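# Move bottle LB from fridge bin to bench, close door

## Task

Find the bottle marked LB in the refrigerator's bin, lift it out and set it upright on the bench while the other three bottles stay upright inside the refrigerator, then close the refrigerator door. If no bottle carries the letters LB, leave all four in place, close the door, and press the CALL key on the operator panel so that it remains latched down.

## Robot and tools

ROBOT. Two arms, left_arm and right_arm, each ride a carriage (left_rail, right_rail) on one shared floor track lying along y at x = 0. left_rail is always the carriage further toward +y. Each arm's base sits at x = 0, y = its carriage's position_m, z = 0.04 m, facing +x. Only left_arm's gripper fingers can fold: grip with the outer quarter of its pads and never press its fingertips end-on into a surface. right_arm's fingers are rigid.

FRAMES. The scene frame is fixed to the table: top surface z = 0, +z up, +x the way the arms face, +y to their left, y = 0 at track middle; the table edge is at x = 0.17 m. Reported end_effector_position (m), end_effector_quat_wxyz and velocities (m/s, rad/s) use this frame and may be a few cm off. In the gripper's own frame the fingers point along +z and close along y; end_effector_position is the point between closed pads, fingertips extend about 33 mm past it (9 mm when fully open). A block juts about 10 cm toward the gripper's +x.

execute_actions(actions, cameras). actions is a list run in order; each item may hold rows, steps, until, and rail commands. rows: up to 15 rows, one per control step (1/30 s). Every row is 18 numbers in [-1, 1]: left_arm dx, dy, dz, rx, ry, rz, then left gripper position, force_limit, speed, then the same nine for right_arm. The six pose numbers are an offset, expressed in that arm's Hand target axes, from the Hand target held when the action began; all rows of one action count from that same start, but the next action or call starts afresh, so sending an offset twice moves twice. Scale: 1.0 = 0.6 m or 180 degrees; rx, ry, rz form one rotation vector. All six zero means stay at the Hand target. steps: 1 to 450, at least the row count, default 15; after the last row the arm keeps heading for that row's target. For smooth motion grow offsets about 0.01 per row (6 mm per step). Commanded orientation is clipped to 32 degrees from the measured one each step. cameras: list of names, ["all"], or [] (an empty actions list shows all by default).

GRIPPER NUMBERS. position +1 = open 140 mm, pads touch near -0.8, -1 = close until blocked. force_limit -1 to +1 sets squeeze (roughly 14 N to 58 N on slow closes); speed -1 to +1 sets closing rate (about 30 to 250 mm/s), and faster closes squeeze harder. Both start at +1. To keep a gripper unchanged, resend its last three values (0 is a real command). object_status: 0 moving, 1 blocked while opening, 2 blocked while closing (a grip), 3 reached target or pads met. position_measured counts: 3 open, about 75 = 100 mm, 139 = 60 mm, 200 = 20 mm, 230 pads meeting.

RAILS. Inside an action, left_rail or right_rail takes position_m (absolute y in m: left -0.8 to 1.5, right -1.5 to 0.8), speed_m_s (0.01 to 1), acceleration_factor (0.1 to 1; acceleration is 0.96 m/s2 times it), or {"stop": true} alone. Any out-of-range value or unknown name rejects the whole call. Keep the carriages at least 0.78 m apart. A drive carries its arm, and row targets shift with the carriage, so wait for arrival: e.g. {"steps": 150, "until": {"left_rail": {"position_status": ["!=", "moving"]}}}. until reads only rail fields; numbers need a comparison ("=", "!=", "<", "<=", ">", ">="); {"all": {"status": "ended"}} and {"any": {"status": "ended"}} also exist. It does not halt arms.

move(target, speed, blend, stop_force, zero, blocking, cameras). target is one 18-number row or a list of up to 15, laid out as above; every row is an offset from the same starting Hand targets. Paths are straight and do not avoid obstacles; total time caps at 10 s. speed: m/s, 0.002 to 3.2, default 0.25 (turns at twice that in rad/s), one value or one per target. blend: corner rounding in m, 0 stops at each target. stop_force: 4 to 120 N, ends an arm's path when its wrist feels that much push; leave it out when backing away from a contact, and do not rely on it while the gripper rotates. zero (default true) re-zeroes before the move. blocking=false returns after about 0.5 s; then only wait or stop may follow until the end shows. The result adds a move: line (done, off_target, moving, held, fault) and limits (paced, held).

OTHER TOOLS. wait(seconds 0 to 10) holds commands while time runs. stop() brakes a running move (not the rails). zoom_image(camera, region [x0, y0, x1, y1], each side at most 504 px) enlarges part of the newest image from that camera. zero_wrist_force(arm: left_arm or right_arm) re-zeroes that sensor. finished_scene(scene 1) ends the scene irreversibly.

CAMERAS: cam_high, cam_bench_left, cam_bench_mid, cam_bench_right, cam_left_wrist, cam_right_wrist (896x504 each).

RESULTS. Hand target is each arm's reference for the next offsets. Joint positions and velocities list rail, shoulder pan, shoulder lift, elbow, wrist 1, wrist 2, wrist 3. Also shown: joint torques, motor temperatures, Wrist force and Wrist torque in the gripper's own axes (push from a surface reads into the arm), Tool commands, and per rail position_m, position_status (moving, done, stopped, contact_stop, time_out, stopped_with_arm, stopped_for_other_arm, stopped_for_other_carriage) and position_answer (taken or not_taken). pose unreachable is not a fault.

CAUTIONS. About 150 N on any arm part, or joint torque at its limit (elbow 130, wrist joints 46.9 N m), stops that arm for 10 s. Arms are stiff: a target slightly beyond firm contact can fault. Never let the arms touch or squeeze each other. Anything falling off the table, or placed on the track or strip, fails the task; avoid drops, slams and hard pushes. Motors warn at 70 °C and lock at 85 °C. Avoid paths near an arm's own base. Time keeps running while you think.

Each tool is called by a JSON object that holds its "op" and its "data", one argument or row to a line.

## Session

{"op": "execute_actions", "data": {
  "actions": []
}}

Scene clock: 0.00 s.
left_arm: end_effector_position=(+0.3563, +1.2697, +0.5790) position_measured=3 object_status=3 end_effector_quat_wxyz=(+0.000, +0.000, +1.000, +0.000) | right_arm: end_effector_position=(+0.3563, -1.2742, +0.5790) position_measured=3 object_status=3 end_effector_quat_wxyz=(+0.000, +0.000, +1.000, +0.000)
Joint positions: left_arm=[1.191 -0.281 -2.157 1.821 -1.235 -1.571 -0.28] | right_arm=[-1.353 -0.281 -2.157 1.821 -1.235 -1.571 -0.281]
Joint velocities: within noise
Joint torques (N m): no reading
Motor temperatures (°C): left_arm=[34 34 41 41 29 29] | right_arm=[33 33 33 34 36 33]
Wrist force (N): no reading
Wrist torque (N m): no reading
Wrist force, peak (N): no reading
Hand target: left_arm +0.3563, +1.2697, +0.5790; +0.000, +0.000, +1.000, +0.000 | right_arm +0.3563, -1.2742, +0.5790; +0.000, +0.000, +1.000, +0.000
Tool commands: left_gripper/position=+1.0 left_gripper/force_limit=+1.0 left_gripper/speed=+1.0 right_gripper/position=+1.0 right_gripper/force_limit=+1.0 right_gripper/speed=+1.0
left_rail: position_m=1.191 position_status=done
right_rail: position_m=-1.353 position_status=done

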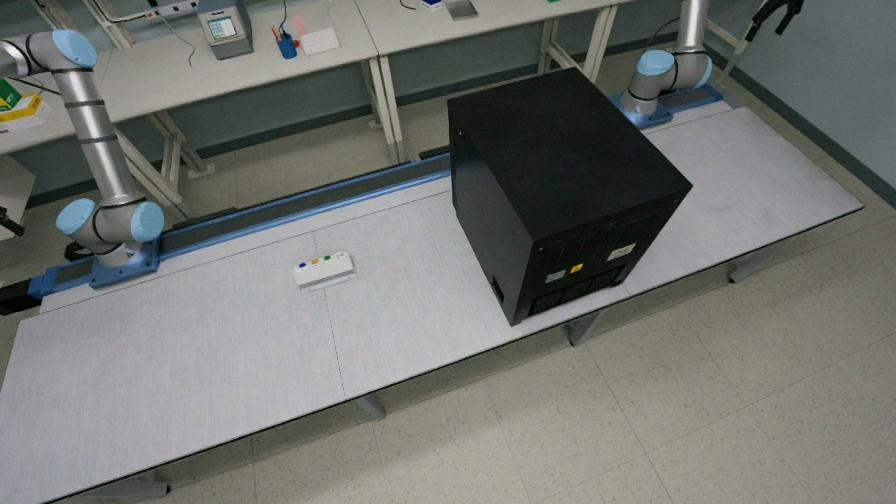

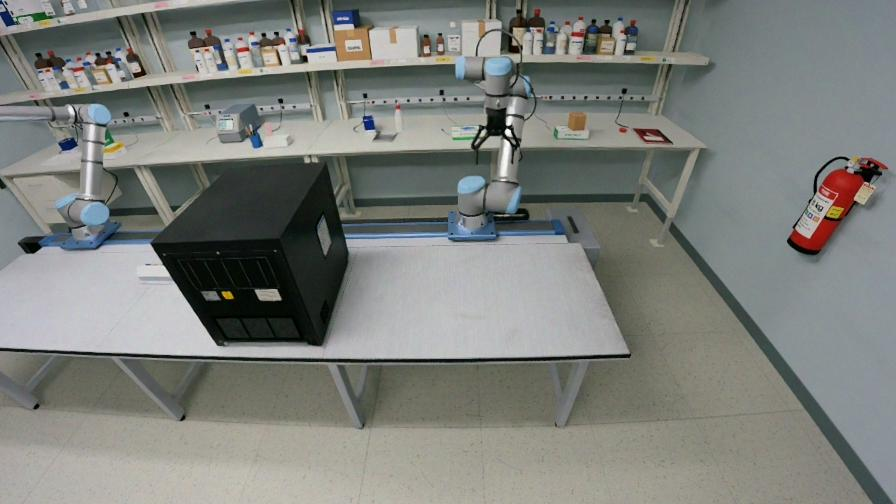

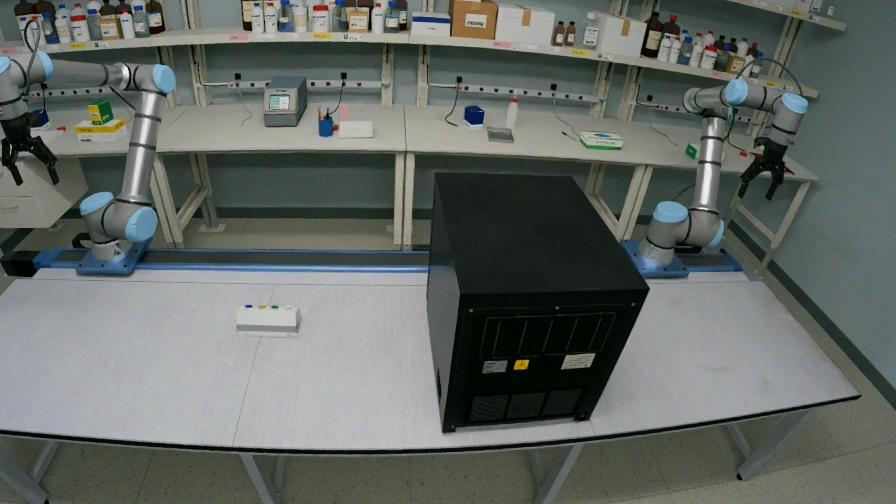

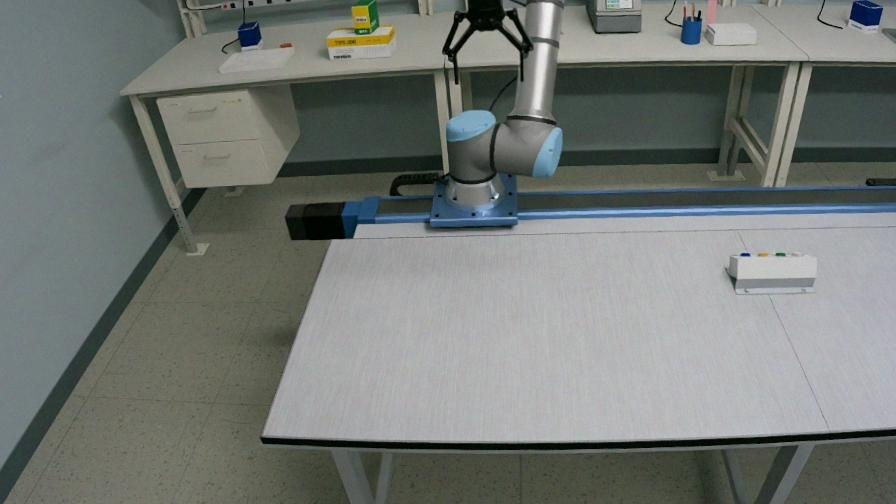

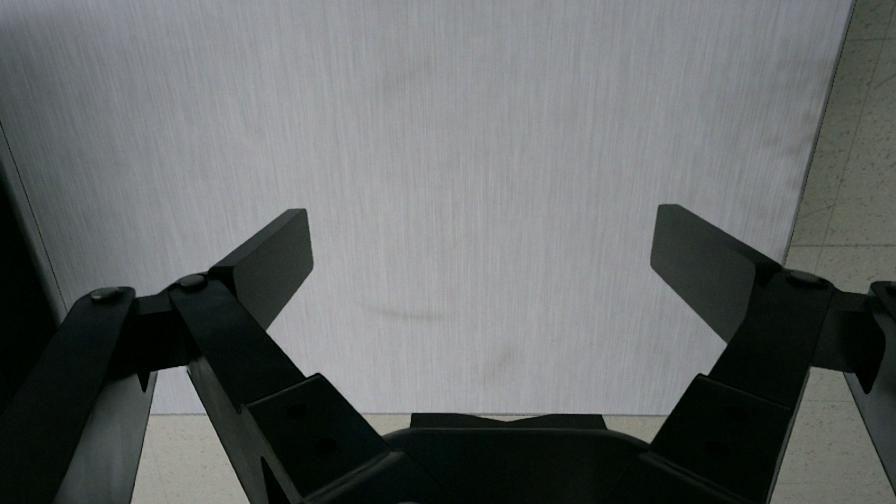

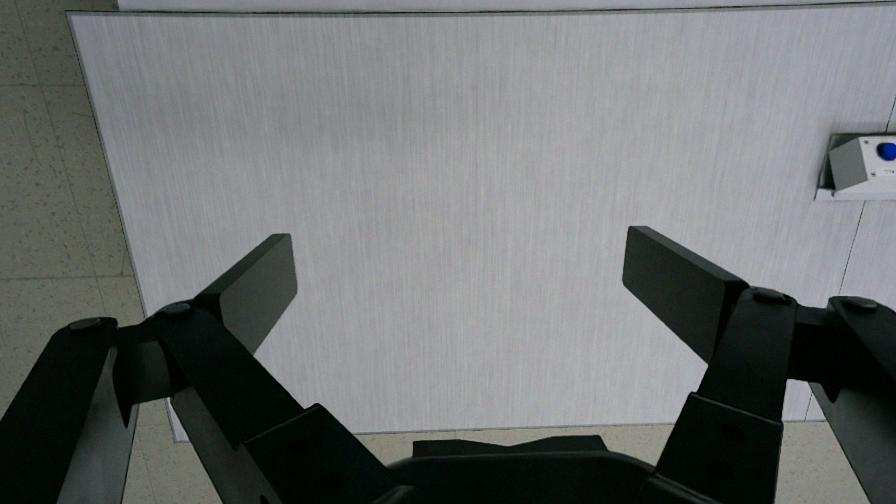

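{"op": "zoom_image", "data": {
  "camera": "cam_high",
  "region": [400, 50, 720, 340]
}}

{"op": "zoom_image", "data": {
  "camera": "cam_bench_left",
  "region": [100, 130, 400, 380]
}}

{"op": "zoom_image", "data": {
  "camera": "cam_bench_right",
  "region": [690, 220, 850, 310]
}}

{"op": "zoom_image", "data": {
  "camera": "cam_high",
  "region": [280, 235, 370, 300]
}}

Scaled by 1.575 from the camera's 896x504 image, which has a finer 1280x720 frame.

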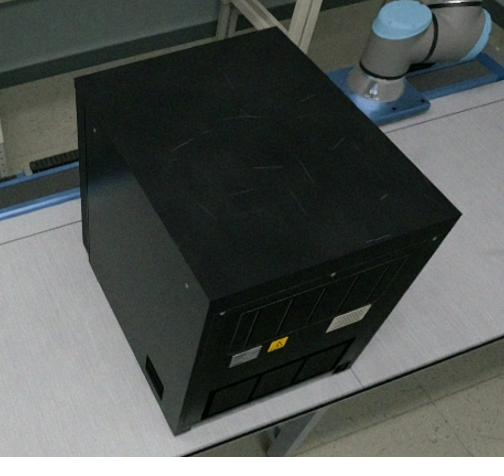

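Scaled by 1.680 from the camera's 896x504 image, which has a finer 1280x720 frame.

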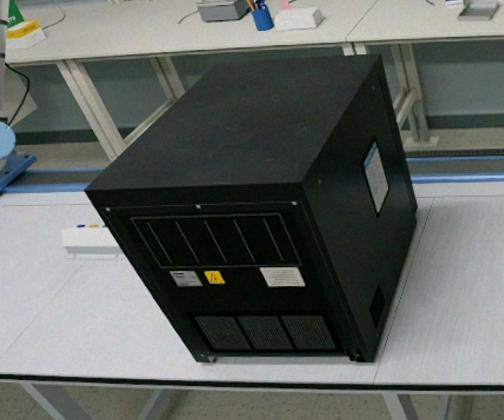

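Scaled by 3.150 from the camera's 896x504 image, which has a finer 1280x720 frame.

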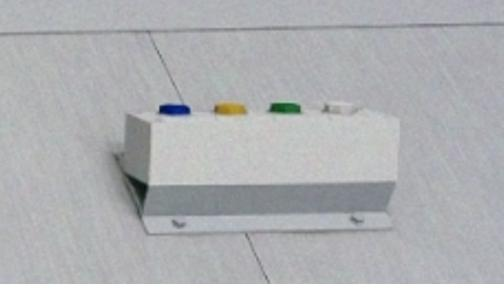

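Scaled by 5.600 from the camera's 896x504 image, which has a finer 1280x720 frame.

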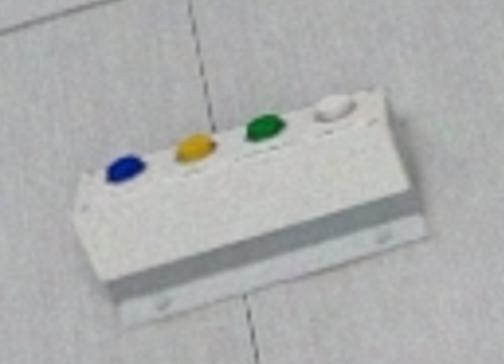

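{"op": "move", "data": {
  "target": [
    [0.0933,-0.7,-0.118,0.196,0.089,-0.234,1,1,1,0,0,0,0,0,0,1,1,1],
    [0.7783,-0.953,0.065,0.4896,0.2227,-0.5845,1,1,1,0,0,0,0,0,0,1,1,1]
  ],
  "speed": 0.4,
  "blend": 0.05,
  "cameras": ["cam_left_wrist", "cam_bench_left"]
}}

Scene clock: 171.10 s.
left_arm: end_effector_position=(-0.1106, +0.6979, +0.5400) position_measured=3 object_status=3 end_effector_quat_wxyz=(+0.266, +0.698, -0.318, +0.584) | right_arm: end_effector_position=(+0.3563, -1.2742, +0.5790) position_measured=3 object_status=3 end_effector_quat_wxyz=(+0.000, +0.000, +1.000, +0.000)
Joint positions: left_arm=[1.191 -2.953 -1.967 2.096 -0.468 -0.554 -5.991] | right_arm=[-1.353 -0.281 -2.157 1.821 -1.235 -1.571 -0.28]
Joint torques (N m): left_arm=[19.56 2.48 -56.77 3.13 -2.27 -3.04] | right_arm=[-0.85 3.6 -43.34 -4.81 -0.18 -1.02]
Wrist force (N): left_arm=[1.2 -0.6 2.0] | right_arm=[0.1 -0.4 0.1]
Wrist torque (N m): left_arm=[-0.07 -0.38 0.12] | right_arm=[-0.08 -0.02 0.00]
Wrist force, peak (N): left_arm=[2.3 -0.7 1.5] | right_arm=[-0.3 -0.6 -0.3]
Hand target: left_arm -0.1106, +0.6979, +0.5400; +0.266, +0.698, -0.317, +0.585 | right_arm +0.3563, -1.2742, +0.5790; +0.000, +0.000, +1.000, +0.000
Off the commanded pose: left_arm 0.000 m, 0 deg | right_arm 0.000 m, 0 deg.
left_rail: position_m=1.191 position_status=done
right_rail: position_m=-1.353 position_status=done
move: done; limits=paced
Images, in order (width x height): cam_bench_left 896x504, cam_left_wrist 896x504.

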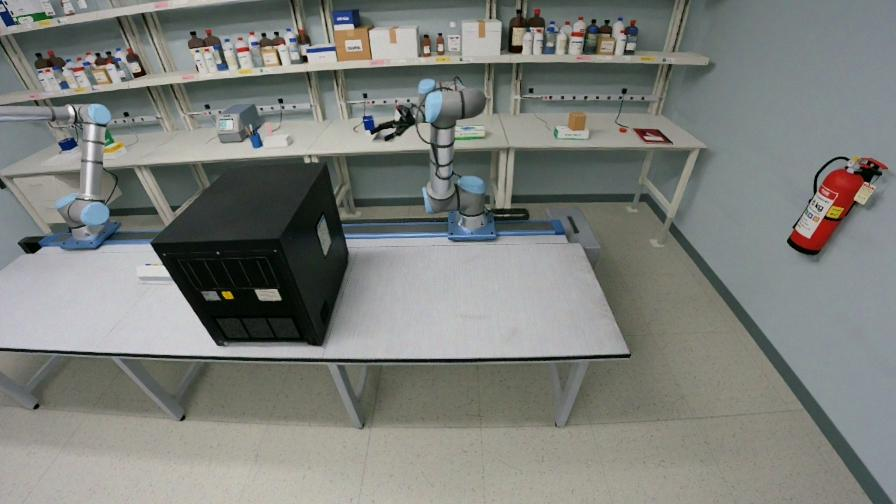

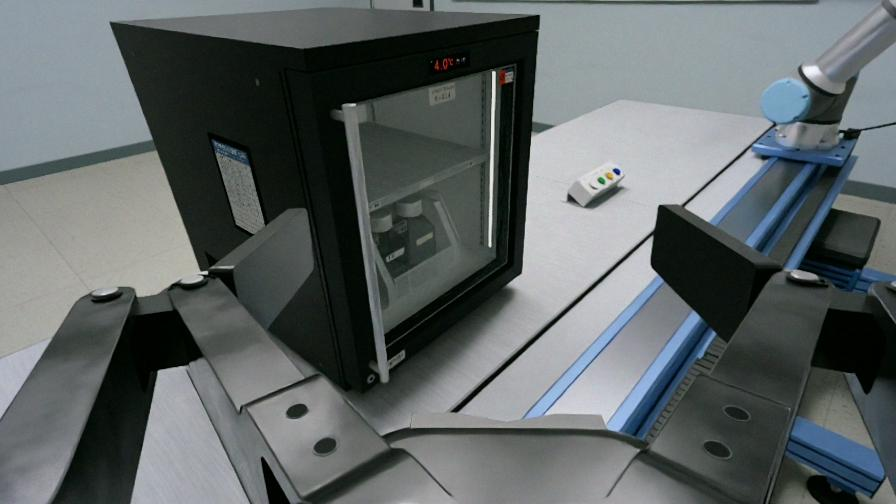

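{"op": "zoom_image", "data": {
  "camera": "cam_left_wrist",
  "region": [340, 150, 520, 300]
}}

{"op": "zoom_image", "data": {
  "camera": "cam_left_wrist",
  "region": [280, 30, 560, 400]
}}

{"op": "zoom_image", "data": {
  "camera": "cam_left_wrist",
  "region": [550, 150, 640, 220]
}}

Scaled by 2.800 from the camera's 896x504 image, which has a finer 1280x720 frame.

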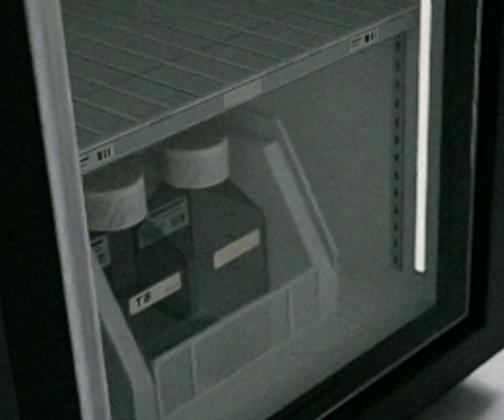

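Scaled by 1.362 from the camera's 896x504 image, which has a finer 1280x720 frame.

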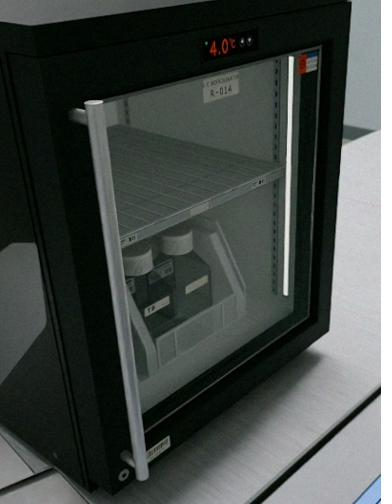

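Scaled by 5.600 from the camera's 896x504 image, which has a finer 1280x720 frame.

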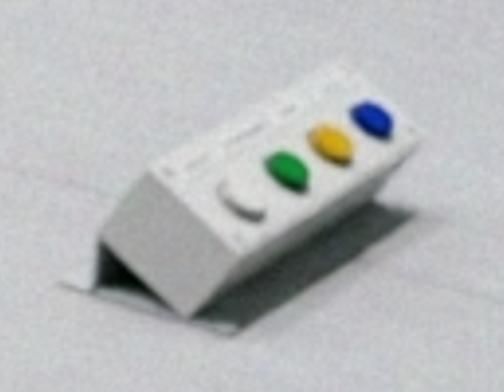

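{"op": "move", "data": {
  "target": [-0.1573,0.1823,0.619,0.1868,0.0275,-0.0247,1,1,1,0,0,0,0,0,0,1,1,1],
  "speed": 0.4,
  "cameras": ["cam_left_wrist"]
}}

{"op": "zoom_image", "data": {
  "camera": "cam_left_wrist",
  "region": [300, 100, 620, 340]
}}

Scene clock: 206.23 s.
left_arm: end_effector_position=(+0.0363, +0.3629, +0.3819) position_measured=3 object_status=3 end_effector_quat_wxyz=(+0.088, +0.731, -0.096, +0.670) | right_arm: end_effector_position=(+0.3563, -1.2742, +0.5790) position_measured=3 object_status=3 end_effector_quat_wxyz=(+0.000, +0.000, +1.000, +0.000)
Joint positions: left_arm=[1.191 -2.167 -1.176 1.646 -0.731 -0.344 -6.037] | right_arm=[-1.353 -0.281 -2.157 1.821 -1.235 -1.571 -0.28]
Joint torques (N m): left_arm=[16.25 -64.53 -50.82 2.89 -1.56 -2.52] | right_arm=[-2.27 5.93 -44.7 -4.7 -0.3 -1.33]
Wrist force (N): left_arm=[1.1 -0.9 2.3] | right_arm=[0.2 -0.4 0.1]
Wrist torque (N m): left_arm=[-0.11 -0.34 0.10] | right_arm=[-0.09 -0.06 0.00]
Wrist force, peak (N): left_arm=[0.1 1.4 4.5] | right_arm=[0.4 -0.3 -0.4]
Hand target: left_arm +0.0363, +0.3629, +0.3819; +0.088, +0.731, -0.096, +0.670 | right_arm +0.3563, -1.2742, +0.5790; +0.000, +0.000, +1.000, +0.000
Off the commanded pose: left_arm 0.000 m, 0 deg | right_arm 0.000 m, 0 deg.
left_rail: position_m=1.191 position_status=done
right_rail: position_m=-1.353 position_status=done
move: done
Images, in order (width x height): cam_left_wrist 896x504.

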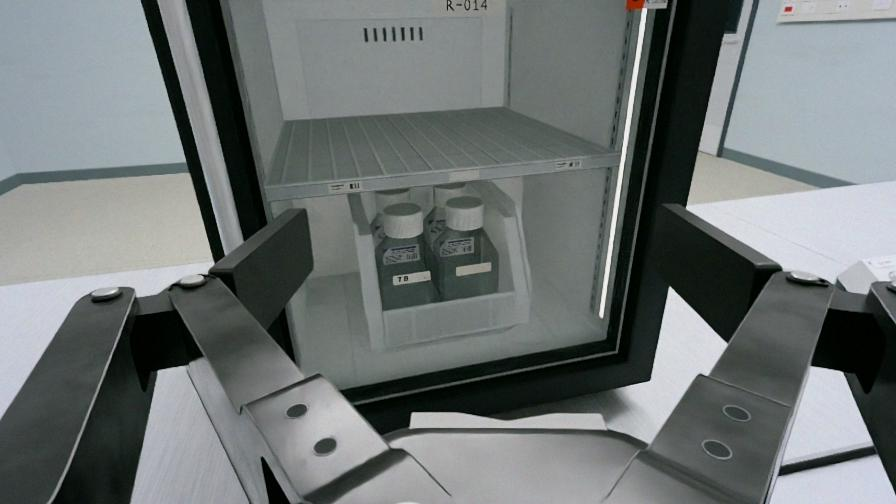

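Scaled by 1.575 from the camera's 896x504 image, which has a finer 1280x720 frame.

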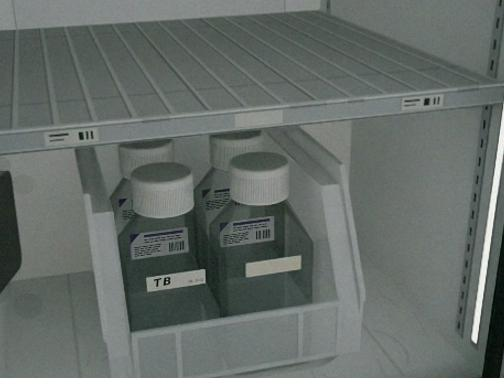

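{"op": "zoom_image", "data": {
  "camera": "cam_left_wrist",
  "region": [370, 180, 510, 310]
}}

{"op": "zoom_image", "data": {
  "camera": "cam_left_wrist",
  "region": [445, 250, 505, 285]
}}

Scaled by 3.600 from the camera's 896x504 image, which has a finer 1280x720 frame.

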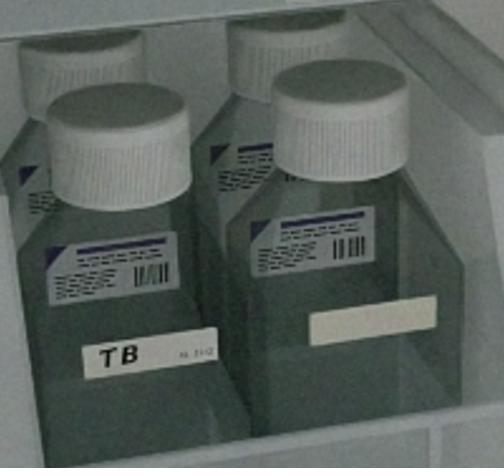

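Scaled by 8.400 from the camera's 896x504 image, which has a finer 1280x720 frame.

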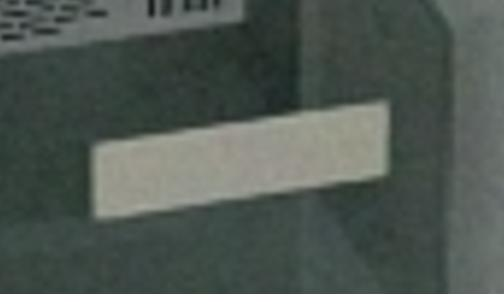

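{"op": "move", "data": {
  "target": [-0.1253,-0.2092,0.1343,0.0834,0.0276,-0.0036,1,1,1,0,0,0,0,0,0,1,1,1],
  "speed": 0.3,
  "cameras": ["cam_left_wrist"]
}}

Scene clock: 290.90 s.
left_arm: end_effector_position=(+0.1399, +0.4649, +0.3002) position_measured=3 object_status=3 end_effector_quat_wxyz=(+0.000, +0.707, +0.000, +0.707) | right_arm: end_effector_position=(+0.3563, -1.2742, +0.5790) position_measured=3 object_status=3 end_effector_quat_wxyz=(+0.000, +0.000, +1.000, +0.000)
Joint positions: left_arm=[1.191 -2.074 -1.099 1.75 -0.651 -0.503 -6.283] | right_arm=[-1.353 -0.281 -2.157 1.821 -1.235 -1.571 -0.28]
Joint torques (N m): left_arm=[18.57 -66.74 -31.95 -0.75 -2.09 -3.54] | right_arm=[-0.85 2.29 -46.27 -4.63 -0.7 -1.37]
Wrist force (N): left_arm=[1.3 -0.6 2.3] | right_arm=[0.1 -0.1 -0.1]
Wrist torque (N m): left_arm=[-0.04 -0.41 0.12] | right_arm=[-0.03 -0.04 0.00]
Wrist force, peak (N): left_arm=[0.1 -1.5 4.1] | right_arm=[0.2 -0.6 0.3]
Hand target: left_arm +0.1400, +0.4650, +0.3001; +0.000, +0.707, +0.000, +0.707 | right_arm +0.3563, -1.2742, +0.5790; +0.000, +0.000, +1.000, +0.000
Off the commanded pose: left_arm 0.000 m, 0 deg | right_arm 0.000 m, 0 deg.
left_rail: position_m=1.191 position_status=done
right_rail: position_m=-1.353 position_status=done
joint sent to its limit (left arm) — joint 7 (wrist 3), lower limit.
move: done
Images, in order (width x height): cam_left_wrist 896x504.

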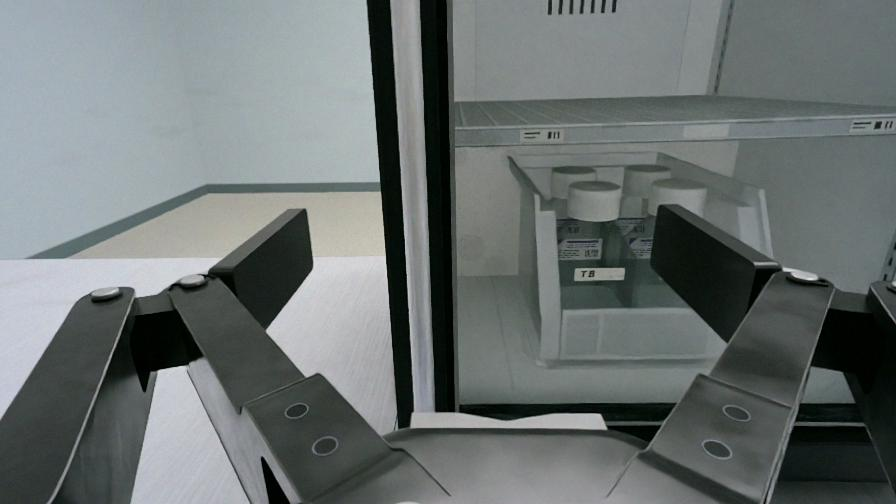

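{"op": "move", "data": {
  "target": [
    [0,-0.032,0,0,0,0.667,1,1,1,0,0,0,0,0,0,1,1,1],
    [0,-0.032,0,0,0,-0.667,1,1,1,0,0,0,0,0,0,1,1,1],
    [0,-0.032,0,0,0,0,1,1,1,0,0,0,0,0,0,1,1,1]
  ],
  "speed": 0.8,
  "blend": 0.02,
  "cameras": ["cam_left_wrist"]
}}

{"op": "zoom_image", "data": {
  "camera": "cam_left_wrist",
  "region": [300, 100, 600, 300]
}}

Scene clock: 306.43 s.
left_arm: end_effector_position=(+0.1400, +0.4842, +0.3001) position_measured=3 object_status=3 end_effector_quat_wxyz=(+0.000, +0.707, +0.000, +0.707) | right_arm: end_effector_position=(+0.3563, -1.2742, +0.5790) position_measured=3 object_status=3 end_effector_quat_wxyz=(+0.000, +0.000, +1.000, +0.000)
Joint positions: left_arm=[1.191 -2.086 -1.124 1.791 -0.666 -0.516 0] | right_arm=[-1.353 -0.281 -2.157 1.821 -1.235 -1.571 -0.28]
Joint torques (N m): left_arm=[19.03 -95.44 -30.38 -1.27 -2.28 2.56] | right_arm=[-1.83 1.68 -44.64 -4.54 -1.31 -2.22]
Wrist force (N): left_arm=[1.4 -0.9 2.2] | right_arm=[0.2 -0.1 0.0]
Wrist torque (N m): left_arm=[-0.09 -0.43 -0.22] | right_arm=[-0.02 -0.05 0.00]
Wrist force, peak (N): left_arm=[1.7 -1.1 2.7] | right_arm=[0.2 -0.5 -0.5]
Hand target: left_arm +0.1400, +0.4842, +0.3001; +0.000, +0.707, +0.000, +0.707 | right_arm +0.3563, -1.2742, +0.5790; +0.000, +0.000, +1.000, +0.000
Off the commanded pose: left_arm 0.000 m, 0 deg | right_arm 0.000 m, 0 deg.
left_rail: position_m=1.191 position_status=done
right_rail: position_m=-1.353 position_status=done
move: done
Images, in order (width x height): cam_left_wrist 896x504.

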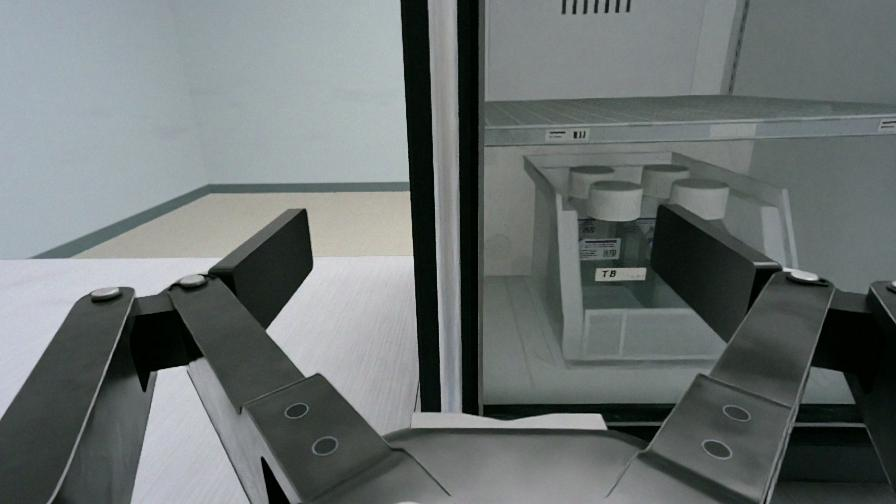

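Scaled by 1.680 from the camera's 896x504 image, which has a finer 1280x720 frame.

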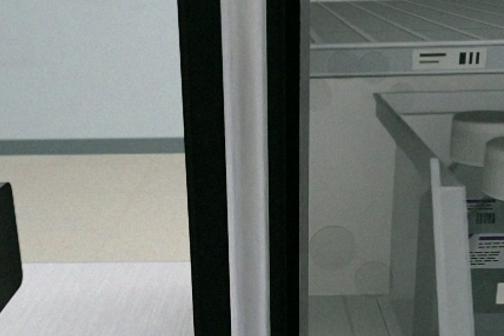

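{"op": "move", "data": {
  "target": [0,0.003,0.1417,0,0,0,1,1,1,0,0,0,0,0,0,1,1,1],
  "speed": 0.12,
  "stop_force": 15,
  "cameras": ["cam_left_wrist"]
}}

{"op": "zoom_image", "data": {
  "camera": "cam_left_wrist",
  "region": [250, 50, 670, 300]
}}

Scene clock: 317.77 s.
left_arm: end_effector_position=(+0.2251, +0.4824, +0.3001) position_measured=3 object_status=3 end_effector_quat_wxyz=(+0.000, +0.707, +0.000, +0.707) | right_arm: end_effector_position=(+0.3563, -1.2742, +0.5790) position_measured=3 object_status=3 end_effector_quat_wxyz=(+0.000, +0.000, +1.000, +0.000)
Joint positions: left_arm=[1.191 -1.977 -1.147 1.826 -0.679 -0.407 0] | right_arm=[-1.353 -0.281 -2.157 1.821 -1.235 -1.571 -0.28]
Joint torques (N m): left_arm=[17.68 -92.46 -30.77 -1.11 2.1 1.91] | right_arm=[-0.9 5.74 -46.16 -4.36 -1.44 -2.11]
Wrist force (N): left_arm=[1.1 -0.8 2.5] | right_arm=[0.0 -0.4 0.2]
Wrist torque (N m): left_arm=[-0.07 -0.34 -0.19] | right_arm=[-0.10 -0.01 0.00]
Wrist force, peak (N): left_arm=[1.6 -1.0 3.6] | right_arm=[0.6 -0.4 0.1]
Hand target: left_arm +0.2251, +0.4824, +0.3001; +0.000, +0.707, +0.000, +0.707 | right_arm +0.3563, -1.2742, +0.5790; +0.000, +0.000, +1.000, +0.000
Off the commanded pose: left_arm 0.000 m, 0 deg | right_arm 0.000 m, 0 deg.
left_rail: position_m=1.191 position_status=done
right_rail: position_m=-1.353 position_status=done
move: done
Images, in order (width x height): cam_left_wrist 896x504.

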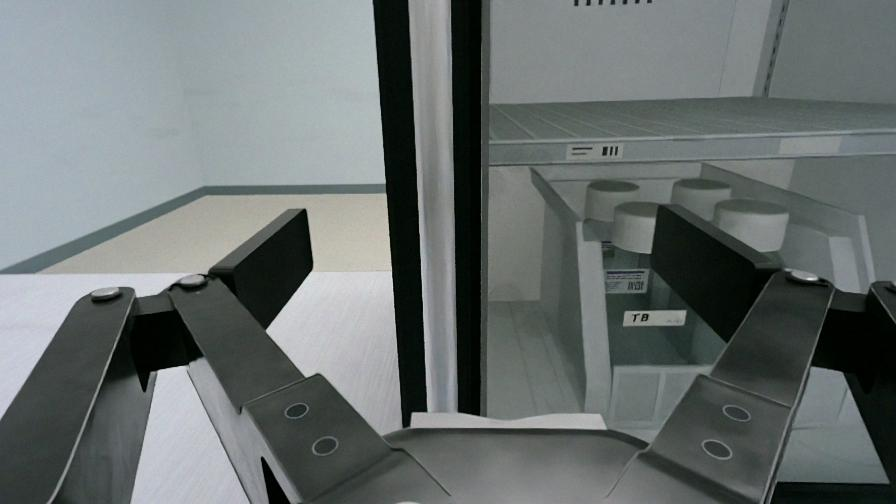

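Scaled by 1.200 from the camera's 896x504 image, which has a finer 1280x720 frame.

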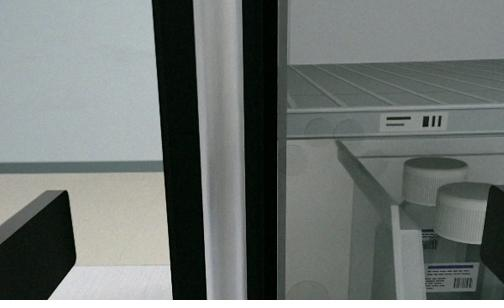

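{"op": "zoom_image", "data": {
  "camera": "cam_left_wrist",
  "region": [400, 150, 500, 230]
}}

{"op": "move", "data": {
  "target": [0,-0.05,0,0,0,0,1,1,1,0,0,0,0,0,0,1,1,1],
  "speed": 0.15,
  "cameras": ["cam_left_wrist"]
}}

{"op": "zoom_image", "data": {
  "camera": "cam_left_wrist",
  "region": [460, 150, 560, 230]
}}

Scaled by 5.040 from the camera's 896x504 image, which has a finer 1280x720 frame.

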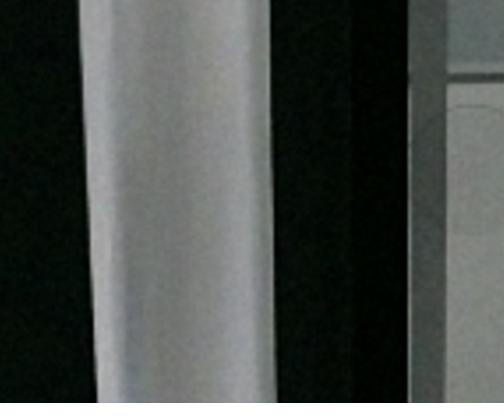

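Scene clock: 329.90 s.
left_arm: end_effector_position=(+0.2251, +0.5123, +0.3001) position_measured=3 object_status=3 end_effector_quat_wxyz=(+0.000, +0.707, +0.000, +0.707) | right_arm: end_effector_position=(+0.3563, -1.2742, +0.5790) position_measured=3 object_status=3 end_effector_quat_wxyz=(+0.000, +0.000, +1.000, +0.000)
Joint positions: left_arm=[1.191 -1.995 -1.187 1.888 -0.701 -0.424 0] | right_arm=[-1.353 -0.281 -2.157 1.821 -1.235 -1.571 -0.281]
Joint torques (N m): left_arm=[-16.77 -87.75 -28.41 -1.62 -2.92 2.62] | right_arm=[-0.59 4.5 -45.75 -4.82 -1.86 -2.48]
Wrist force (N): left_arm=[1.0 -0.9 2.5] | right_arm=[0.2 -0.5 0.3]
Wrist torque (N m): left_arm=[-0.09 -0.32 -0.16] | right_arm=[-0.10 -0.05 0.00]
Wrist force, peak (N): left_arm=[1.0 -1.8 2.5] | right_arm=[0.3 -0.6 0.1]
Hand target: left_arm +0.2251, +0.5124, +0.3001; +0.000, +0.707, +0.000, +0.707 | right_arm +0.3563, -1.2742, +0.5790; +0.000, +0.000, +1.000, +0.000
Off the commanded pose: left_arm 0.000 m, 0 deg | right_arm 0.000 m, 0 deg.
left_rail: position_m=1.191 position_status=done
right_rail: position_m=-1.353 position_status=done
move: done
Images, in order (width x height): cam_left_wrist 896x504.

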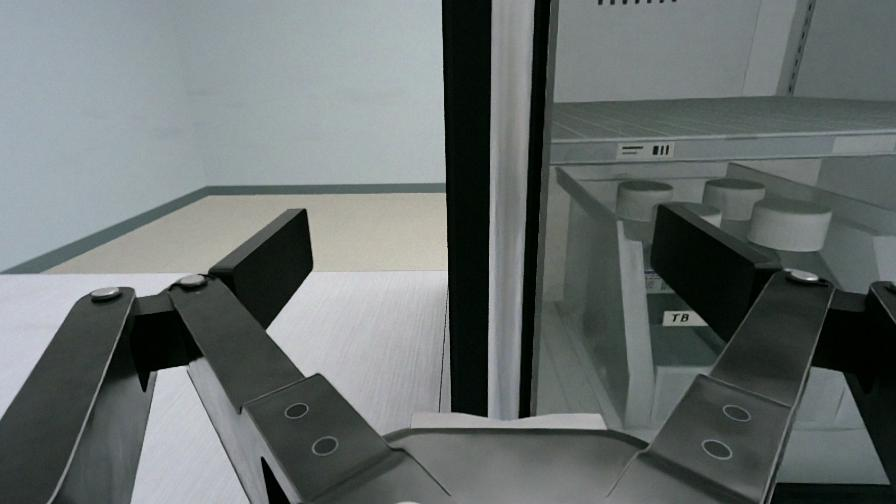

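Scaled by 5.040 from the camera's 896x504 image, which has a finer 1280x720 frame.

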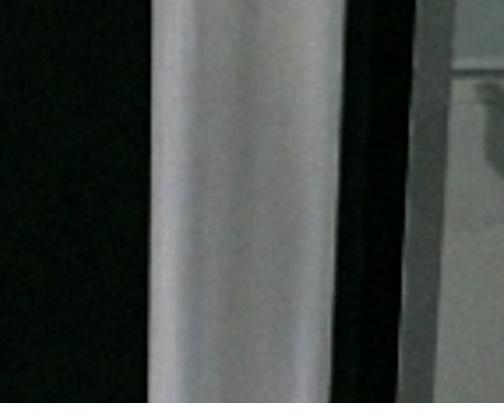

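{"op": "move", "data": {
  "target": [0,0.0183,0,0,0,0,1,1,1,0,0,0,0,0,0,1,1,1],
  "speed": 0.1,
  "cameras": ["cam_left_wrist"]
}}

{"op": "execute_actions", "data": {
  "actions": [
    {"rows":[[0,0,0,0,0,0,-0.35,0,-0.6,0,0,0,0,0,0,1,1,1]],"steps":60}
  ],
  "cameras": ["cam_left_wrist"]
}}

Scene clock: 349.27 s.
left_arm: end_effector_position=(+0.2251, +0.5016, +0.3001) position_measured=3 object_status=3 end_effector_quat_wxyz=(+0.000, +0.707, +0.000, +0.707) | right_arm: end_effector_position=(+0.3563, -1.2742, +0.5790) position_measured=3 object_status=3 end_effector_quat_wxyz=(+0.000, +0.000, +1.000, +0.000)
Joint positions: left_arm=[1.191 -1.988 -1.172 1.866 -0.693 -0.418 0] | right_arm=[-1.353 -0.281 -2.157 1.821 -1.235 -1.571 -0.281]
Joint torques (N m): left_arm=[20.9 -56.52 -43.23 4.05 2.23 -1.27] | right_arm=[-3.41 3.02 -46.08 -4.27 -1.71 -2]
Wrist force (N): left_arm=[1.1 -1.3 2.4] | right_arm=[0.1 -0.1 0.0]
Wrist torque (N m): left_arm=[-0.16 -0.34 -0.22] | right_arm=[-0.01 -0.03 0.00]
Wrist force, peak (N): left_arm=[1.8 -1.3 2.9] | right_arm=[0.3 -0.5 0.4]
Hand target: left_arm +0.2251, +0.5015, +0.3001; +0.000, +0.707, +0.000, +0.707 | right_arm +0.3563, -1.2742, +0.5790; +0.000, +0.000, +1.000, +0.000
Off the commanded pose: left_arm 0.000 m, 0 deg | right_arm 0.000 m, 0 deg.
left_rail: position_m=1.191 position_status=done
right_rail: position_m=-1.353 position_status=done
move: done
Images, in order (width x height): cam_left_wrist 896x504.

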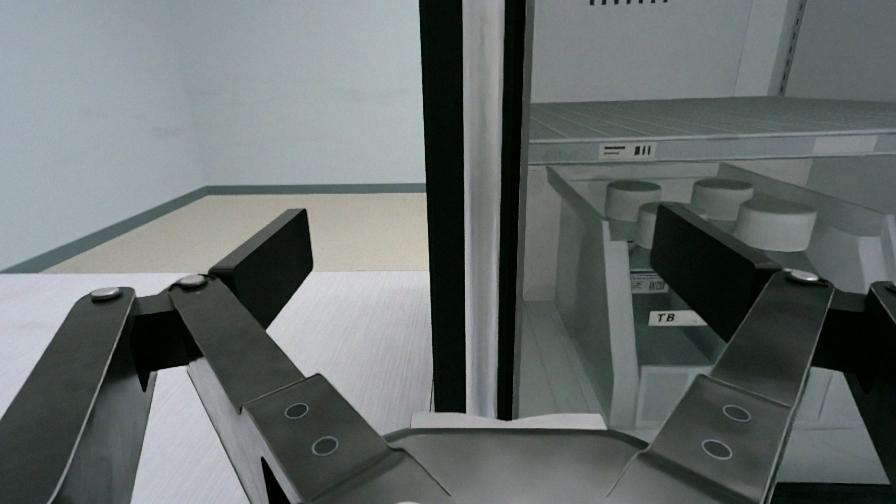

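Scene clock: 351.47 s.
left_arm: end_effector_position=(+0.2251, +0.5015, +0.3001) position_measured=173 object_status=3 end_effector_quat_wxyz=(+0.000, +0.707, +0.000, +0.707) | right_arm: end_effector_position=(+0.3563, -1.2742, +0.5790) position_measured=3 object_status=3 end_effector_quat_wxyz=(+0.000, +0.000, +1.000, +0.000)
Joint positions: left_arm=[1.191 -1.988 -1.172 1.866 -0.693 -0.418 0] | right_arm=[-1.353 -0.281 -2.157 1.821 -1.235 -1.571 -0.281]
Joint torques (N m): left_arm=[19.03 -58.61 -45.51 3.99 2.53 -2.12] | right_arm=[-1.88 5.34 -45.84 -4.96 -1.58 -2.51]
Wrist force (N): left_arm=[1.2 -0.9 2.0] | right_arm=[0.2 -0.1 0.2]
Wrist torque (N m): left_arm=[-0.08 -0.42 -0.22] | right_arm=[-0.03 -0.05 0.00]
Wrist force, peak (N): left_arm=[1.6 -1.2 2.5] | right_arm=[0.1 -0.5 0.4]
Hand target: left_arm +0.2251, +0.5015, +0.3001; +0.000, +0.707, +0.000, +0.707 | right_arm +0.3563, -1.2742, +0.5790; +0.000, +0.000, +1.000, +0.000
Off the commanded pose: left_arm 0.000 m, 0 deg | right_arm 0.000 m, 0 deg.
left_rail: position_m=1.191 position_status=done
right_rail: position_m=-1.353 position_status=done
Images, in order (width x height): cam_left_wrist 896x504.

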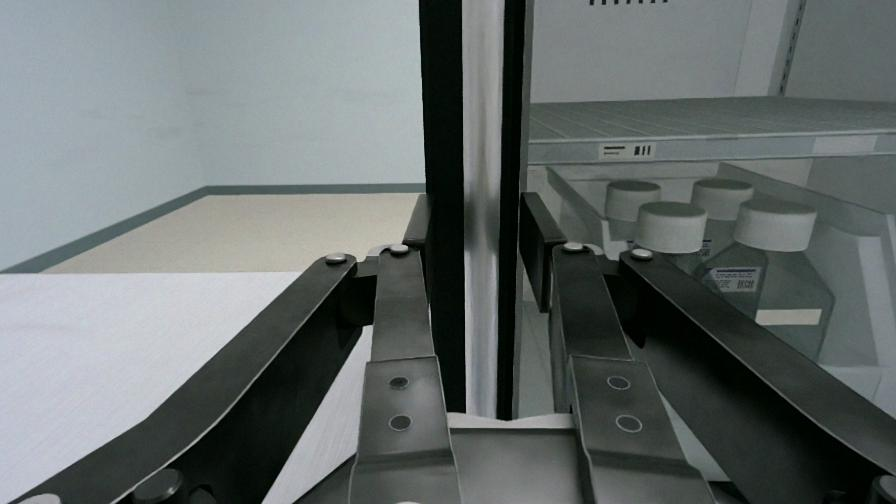

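{"op": "zoom_image", "data": {
  "camera": "cam_left_wrist",
  "region": [390, 150, 570, 330]
}}

Scaled by 2.800 from the camera's 896x504 image, which has a finer 1280x720 frame.

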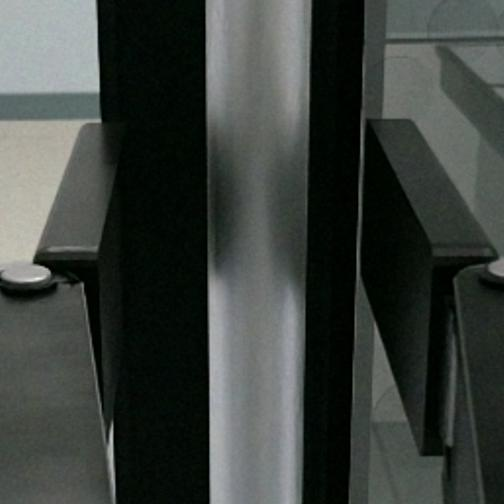

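{"op": "execute_actions", "data": {
  "actions": [
    {"rows":[[0,0.006,-0.005,0,0,0,-0.35,0,-0.6,0,0,0,0,0,0,1,1,1]],"steps":20},
    {"rows":[[0,0,0,0,0,0,-1,0,-1,0,0,0,0,0,0,1,1,1]],"steps":60}
  ],
  "cameras": ["cam_left_wrist"]
}}

Scene clock: 363.80 s.
left_arm: end_effector_position=(+0.2220, +0.4979, +0.3001) position_measured=210 object_status=2 end_effector_quat_wxyz=(+0.000, +0.707, +0.000, +0.707) | right_arm: end_effector_position=(+0.3563, -1.2742, +0.5790) position_measured=3 object_status=3 end_effector_quat_wxyz=(+0.000, +0.000, +1.000, +0.000)
Joint positions: left_arm=[1.191 -1.99 -1.167 1.857 -0.69 -0.42 0] | right_arm=[-1.353 -0.281 -2.157 1.821 -1.235 -1.571 -0.281]
Joint torques (N m): left_arm=[3.84 -58.22 -69.65 -7.31 30.23 -0.02] | right_arm=[0.85 4.43 -44.76 -4.94 -1.59 -2.34]
Wrist force (N): left_arm=[11.8 -77.1 -34.4] | right_arm=[0.2 -0.2 0.2]
Wrist torque (N m): left_arm=[2.43 -0.21 -0.34] | right_arm=[-0.05 -0.05 0.00]
Wrist force, peak (N): left_arm=[11.9 -77.5 -34.3] | right_arm=[0.8 -0.2 -0.3]
Hand target: left_arm +0.2221, +0.4979, +0.3001; +0.000, +0.707, +0.000, +0.707 | right_arm +0.3563, -1.2742, +0.5790; +0.000, +0.000, +1.000, +0.000
Off the commanded pose: left_arm 0.000 m, 0 deg | right_arm 0.000 m, 0 deg.
left_rail: position_m=1.191 position_status=done
right_rail: position_m=-1.353 position_status=done
Images, in order (width x height): cam_left_wrist 896x504.

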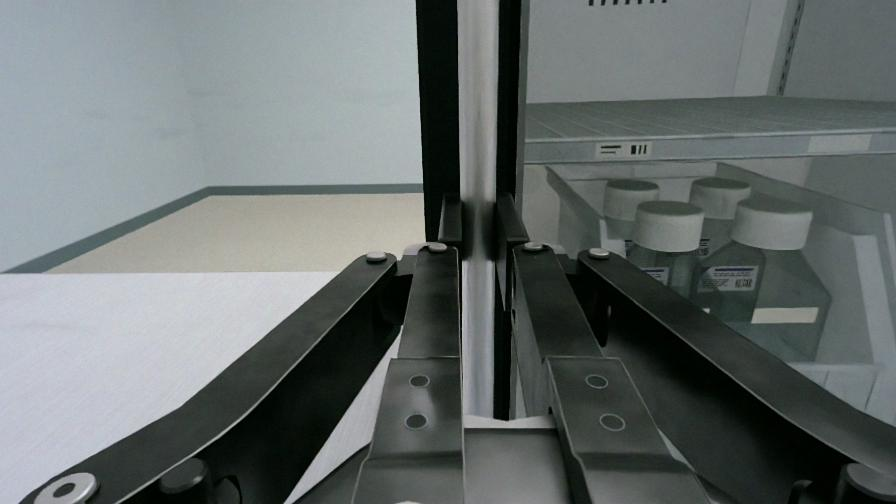

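{"op": "execute_actions", "data": {
  "actions": [
    {"rows":[[0,-0.0025,0,0,0,0,-1,0,-1,0,0,0,0,0,0,1,1,1]],"steps":20}
  ]
}}

Scene clock: 373.73 s.
left_arm: end_effector_position=(+0.2221, +0.4993, +0.3001) position_measured=210 object_status=2 end_effector_quat_wxyz=(+0.000, +0.707, +0.000, +0.707) | right_arm: end_effector_position=(+0.3563, -1.2742, +0.5790) position_measured=3 object_status=3 end_effector_quat_wxyz=(+0.000, +0.000, +1.000, +0.000)
Joint positions: left_arm=[1.191 -1.991 -1.169 1.86 -0.691 -0.42 0] | right_arm=[-1.353 -0.281 -2.157 1.821 -1.235 -1.571 -0.281]
Joint torques (N m): left_arm=[-15.62 -89.71 -40.76 -2.94 9.87 0.82] | right_arm=[2.07 4.51 -44.7 -5.12 -1.88 -2.81]
Wrist force (N): left_arm=[3.3 -30.6 -13.2] | right_arm=[0.1 -0.5 -0.1]
Wrist torque (N m): left_arm=[0.91 -0.33 -0.36] | right_arm=[-0.11 -0.02 -0.01]
Wrist force, peak (N): left_arm=[12.1 -77.6 -35.5] | right_arm=[0.7 -0.2 0.3]
Hand target: left_arm +0.2221, +0.4993, +0.3001; +0.000, +0.707, +0.000, +0.707 | right_arm +0.3563, -1.2742, +0.5790; +0.000, +0.000, +1.000, +0.000
Off the commanded pose: left_arm 0.000 m, 0 deg | right_arm 0.000 m, 0 deg.
left_rail: position_m=1.191 position_status=done
right_rail: position_m=-1.353 position_status=done

{"op": "execute_actions", "data": {
  "actions": [
    {"rows":[[0,-0.0017,0,0,0,0,-1,0,-1,0,0,0,0,0,0,1,1,1]],"steps":15}
  ]
}}

{"op": "move", "data": {
  "target": [0,0.0015,-0.0333,0,0,0,-1,0,-1,0,0,0,0,0,0,1,1,1],
  "speed": 0.05,
  "cameras": ["cam_left_wrist"]
}}

Scene clock: 390.03 s.
left_arm: end_effector_position=(+0.2221, +0.5004, +0.3001) position_measured=210 object_status=2 end_effector_quat_wxyz=(+0.000, +0.707, +0.000, +0.707) | right_arm: end_effector_position=(+0.3563, -1.2742, +0.5790) position_measured=3 object_status=3 end_effector_quat_wxyz=(+0.000, +0.000, +1.000, +0.000)
Joint positions: left_arm=[1.191 -1.992 -1.17 1.863 -0.692 -0.421 0] | right_arm=[-1.353 -0.281 -2.157 1.821 -1.235 -1.571 -0.281]
Joint torques (N m): left_arm=[-16.15 -89.85 -30.21 -0.35 -1.53 1.09] | right_arm=[-1.19 6.27 -46.57 -4.96 -1.54 -2.42]
Wrist force (N): left_arm=[2.3 0.3 3.5] | right_arm=[0.3 -0.1 0.1]
Wrist torque (N m): left_arm=[-0.33 -1.36 -0.32] | right_arm=[-0.02 -0.08 0.00]
Wrist force, peak (N): left_arm=[3.6 -29.8 -12.8] | right_arm=[0.2 -0.4 0.6]
Hand target: left_arm +0.2221, +0.5004, +0.3001; +0.000, +0.707, +0.000, +0.707 | right_arm +0.3563, -1.2742, +0.5790; +0.000, +0.000, +1.000, +0.000
Off the commanded pose: left_arm 0.000 m, 0 deg | right_arm 0.000 m, 0 deg.
left_rail: position_m=1.191 position_status=done
right_rail: position_m=-1.353 position_status=done

Scene clock: 390.90 s.
left_arm: end_effector_position=(+0.2022, +0.4993, +0.3001) position_measured=210 object_status=2 end_effector_quat_wxyz=(+0.000, +0.707, +0.000, +0.707) | right_arm: end_effector_position=(+0.3563, -1.2742, +0.5790) position_measured=3 object_status=3 end_effector_quat_wxyz=(+0.000, +0.000, +1.000, +0.000)
Joint positions: left_arm=[1.191 -2.018 -1.164 1.853 -0.689 -0.447 0] | right_arm=[-1.353 -0.281 -2.157 1.821 -1.235 -1.571 -0.281]
Joint torques (N m): left_arm=[-9.17 -67.14 -21.96 11.74 -26.42 0.4] | right_arm=[-4.7 3.34 -47.11 -4.27 -1.43 -2.55]
Wrist force (N): left_arm=[-6.5 59.4 18.5] | right_arm=[0.1 -0.2 -0.1]
Wrist torque (N m): left_arm=[-1.97 -1.64 -0.23] | right_arm=[-0.06 -0.03 0.00]
Wrist force, peak (N): left_arm=[-6.5 59.4 18.5] | right_arm=[0.0 -0.5 0.3]
Hand target: left_arm +0.2021, +0.4994, +0.3001; +0.000, +0.707, +0.000, +0.707 | right_arm +0.3563, -1.2742, +0.5790; +0.000, +0.000, +1.000, +0.000
Off the commanded pose: left_arm 0.000 m, 0 deg | right_arm 0.000 m, 0 deg.
left_rail: position_m=1.191 position_status=done
right_rail: position_m=-1.353 position_status=done
move: done
Images, in order (width x height): cam_left_wrist 896x504.

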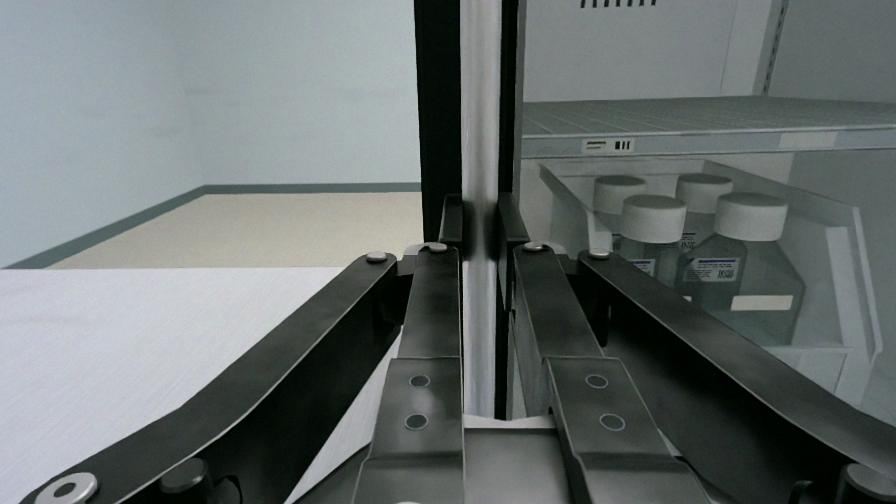

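{"op": "move", "data": {
  "target": [
    [0,0.0033,0,0,0,0,-1,0,-1,0,0,0,0,0,0,1,1,1],
    [0,0.011,-0.0388,0,0,0,-1,0,-1,0,0,0,0,0,0,1,1,1]
  ],
  "speed": 0.06,
  "blend": 0.001
}}

Scene clock: 397.97 s.
left_arm: end_effector_position=(+0.1790, +0.4929, +0.3001) position_measured=210 object_status=2 end_effector_quat_wxyz=(+0.000, +0.707, +0.000, +0.707) | right_arm: end_effector_position=(+0.3563, -1.2742, +0.5790) position_measured=3 object_status=3 end_effector_quat_wxyz=(+0.000, +0.000, +1.000, +0.000)
Joint positions: left_arm=[1.191 -2.044 -1.149 1.829 -0.68 -0.473 0] | right_arm=[-1.353 -0.281 -2.157 1.821 -1.235 -1.571 -0.281]
Joint torques (N m): left_arm=[-19.07 -62.38 -37.53 7.25 -9.77 0.91] | right_arm=[0.18 3.31 -47.04 -4.38 -1.88 -1.83]
Wrist force (N): left_arm=[-0.7 16.7 11.0] | right_arm=[0.0 -0.4 0.0]
Wrist torque (N m): left_arm=[-0.53 -1.48 -0.33] | right_arm=[-0.09 0.00 -0.01]
Wrist force, peak (N): left_arm=[-8.2 65.5 19.7] | right_arm=[0.1 -0.6 0.4]
Hand target: left_arm +0.1788, +0.4929, +0.3001; +0.000, +0.707, +0.000, +0.707 | right_arm +0.3563, -1.2742, +0.5790; +0.000, +0.000, +1.000, +0.000
Off the commanded pose: left_arm 0.000 m, 0 deg | right_arm 0.000 m, 0 deg.
left_rail: position_m=1.191 position_status=done
right_rail: position_m=-1.353 position_status=done
move: done

{"op": "move", "data": {
  "target": [
    [0,0.0112,-0.0382,0,0,0,-1,0,-1,0,0,0,0,0,0,1,1,1],
    [0,0.0217,-0.0703,0,0,0,-1,0,-1,0,0,0,0,0,0,1,1,1],
    [0,0.0338,-0.1018,0,0,0,-1,0,-1,0,0,0,0,0,0,1,1,1]
  ],
  "speed": 0.08,
  "blend": 0.002
}}

Scene clock: 403.10 s.
left_arm: end_effector_position=(+0.1179, +0.4727, +0.3001) position_measured=210 object_status=2 end_effector_quat_wxyz=(+0.000, +0.707, +0.000, +0.707) | right_arm: end_effector_position=(+0.3563, -1.2742, +0.5790) position_measured=3 object_status=3 end_effector_quat_wxyz=(+0.000, +0.000, +1.000, +0.000)
Joint positions: left_arm=[1.191 -2.105 -1.1 1.753 -0.652 -0.534 0] | right_arm=[-1.353 -0.281 -2.157 1.821 -1.235 -1.571 -0.281]
Joint torques (N m): left_arm=[-22.16 -63.62 -49.23 3.08 3.45 -2.65] | right_arm=[0.64 1.35 -45.3 -4.73 -1.41 -2.43]
Wrist force (N): left_arm=[7.7 -16.7 0.3] | right_arm=[0.0 0.0 0.1]
Wrist torque (N m): left_arm=[0.36 -1.27 -0.39] | right_arm=[0.00 -0.01 0.00]
Wrist force, peak (N): left_arm=[-0.7 16.0 12.2] | right_arm=[0.4 -0.2 0.7]
Hand target: left_arm +0.1177, +0.4726, +0.3001; +0.000, +0.707, +0.000, +0.707 | right_arm +0.3563, -1.2742, +0.5790; +0.000, +0.000, +1.000, +0.000
Off the commanded pose: left_arm 0.000 m, 0 deg | right_arm 0.000 m, 0 deg.
left_rail: position_m=1.191 position_status=done
right_rail: position_m=-1.353 position_status=done
move: done


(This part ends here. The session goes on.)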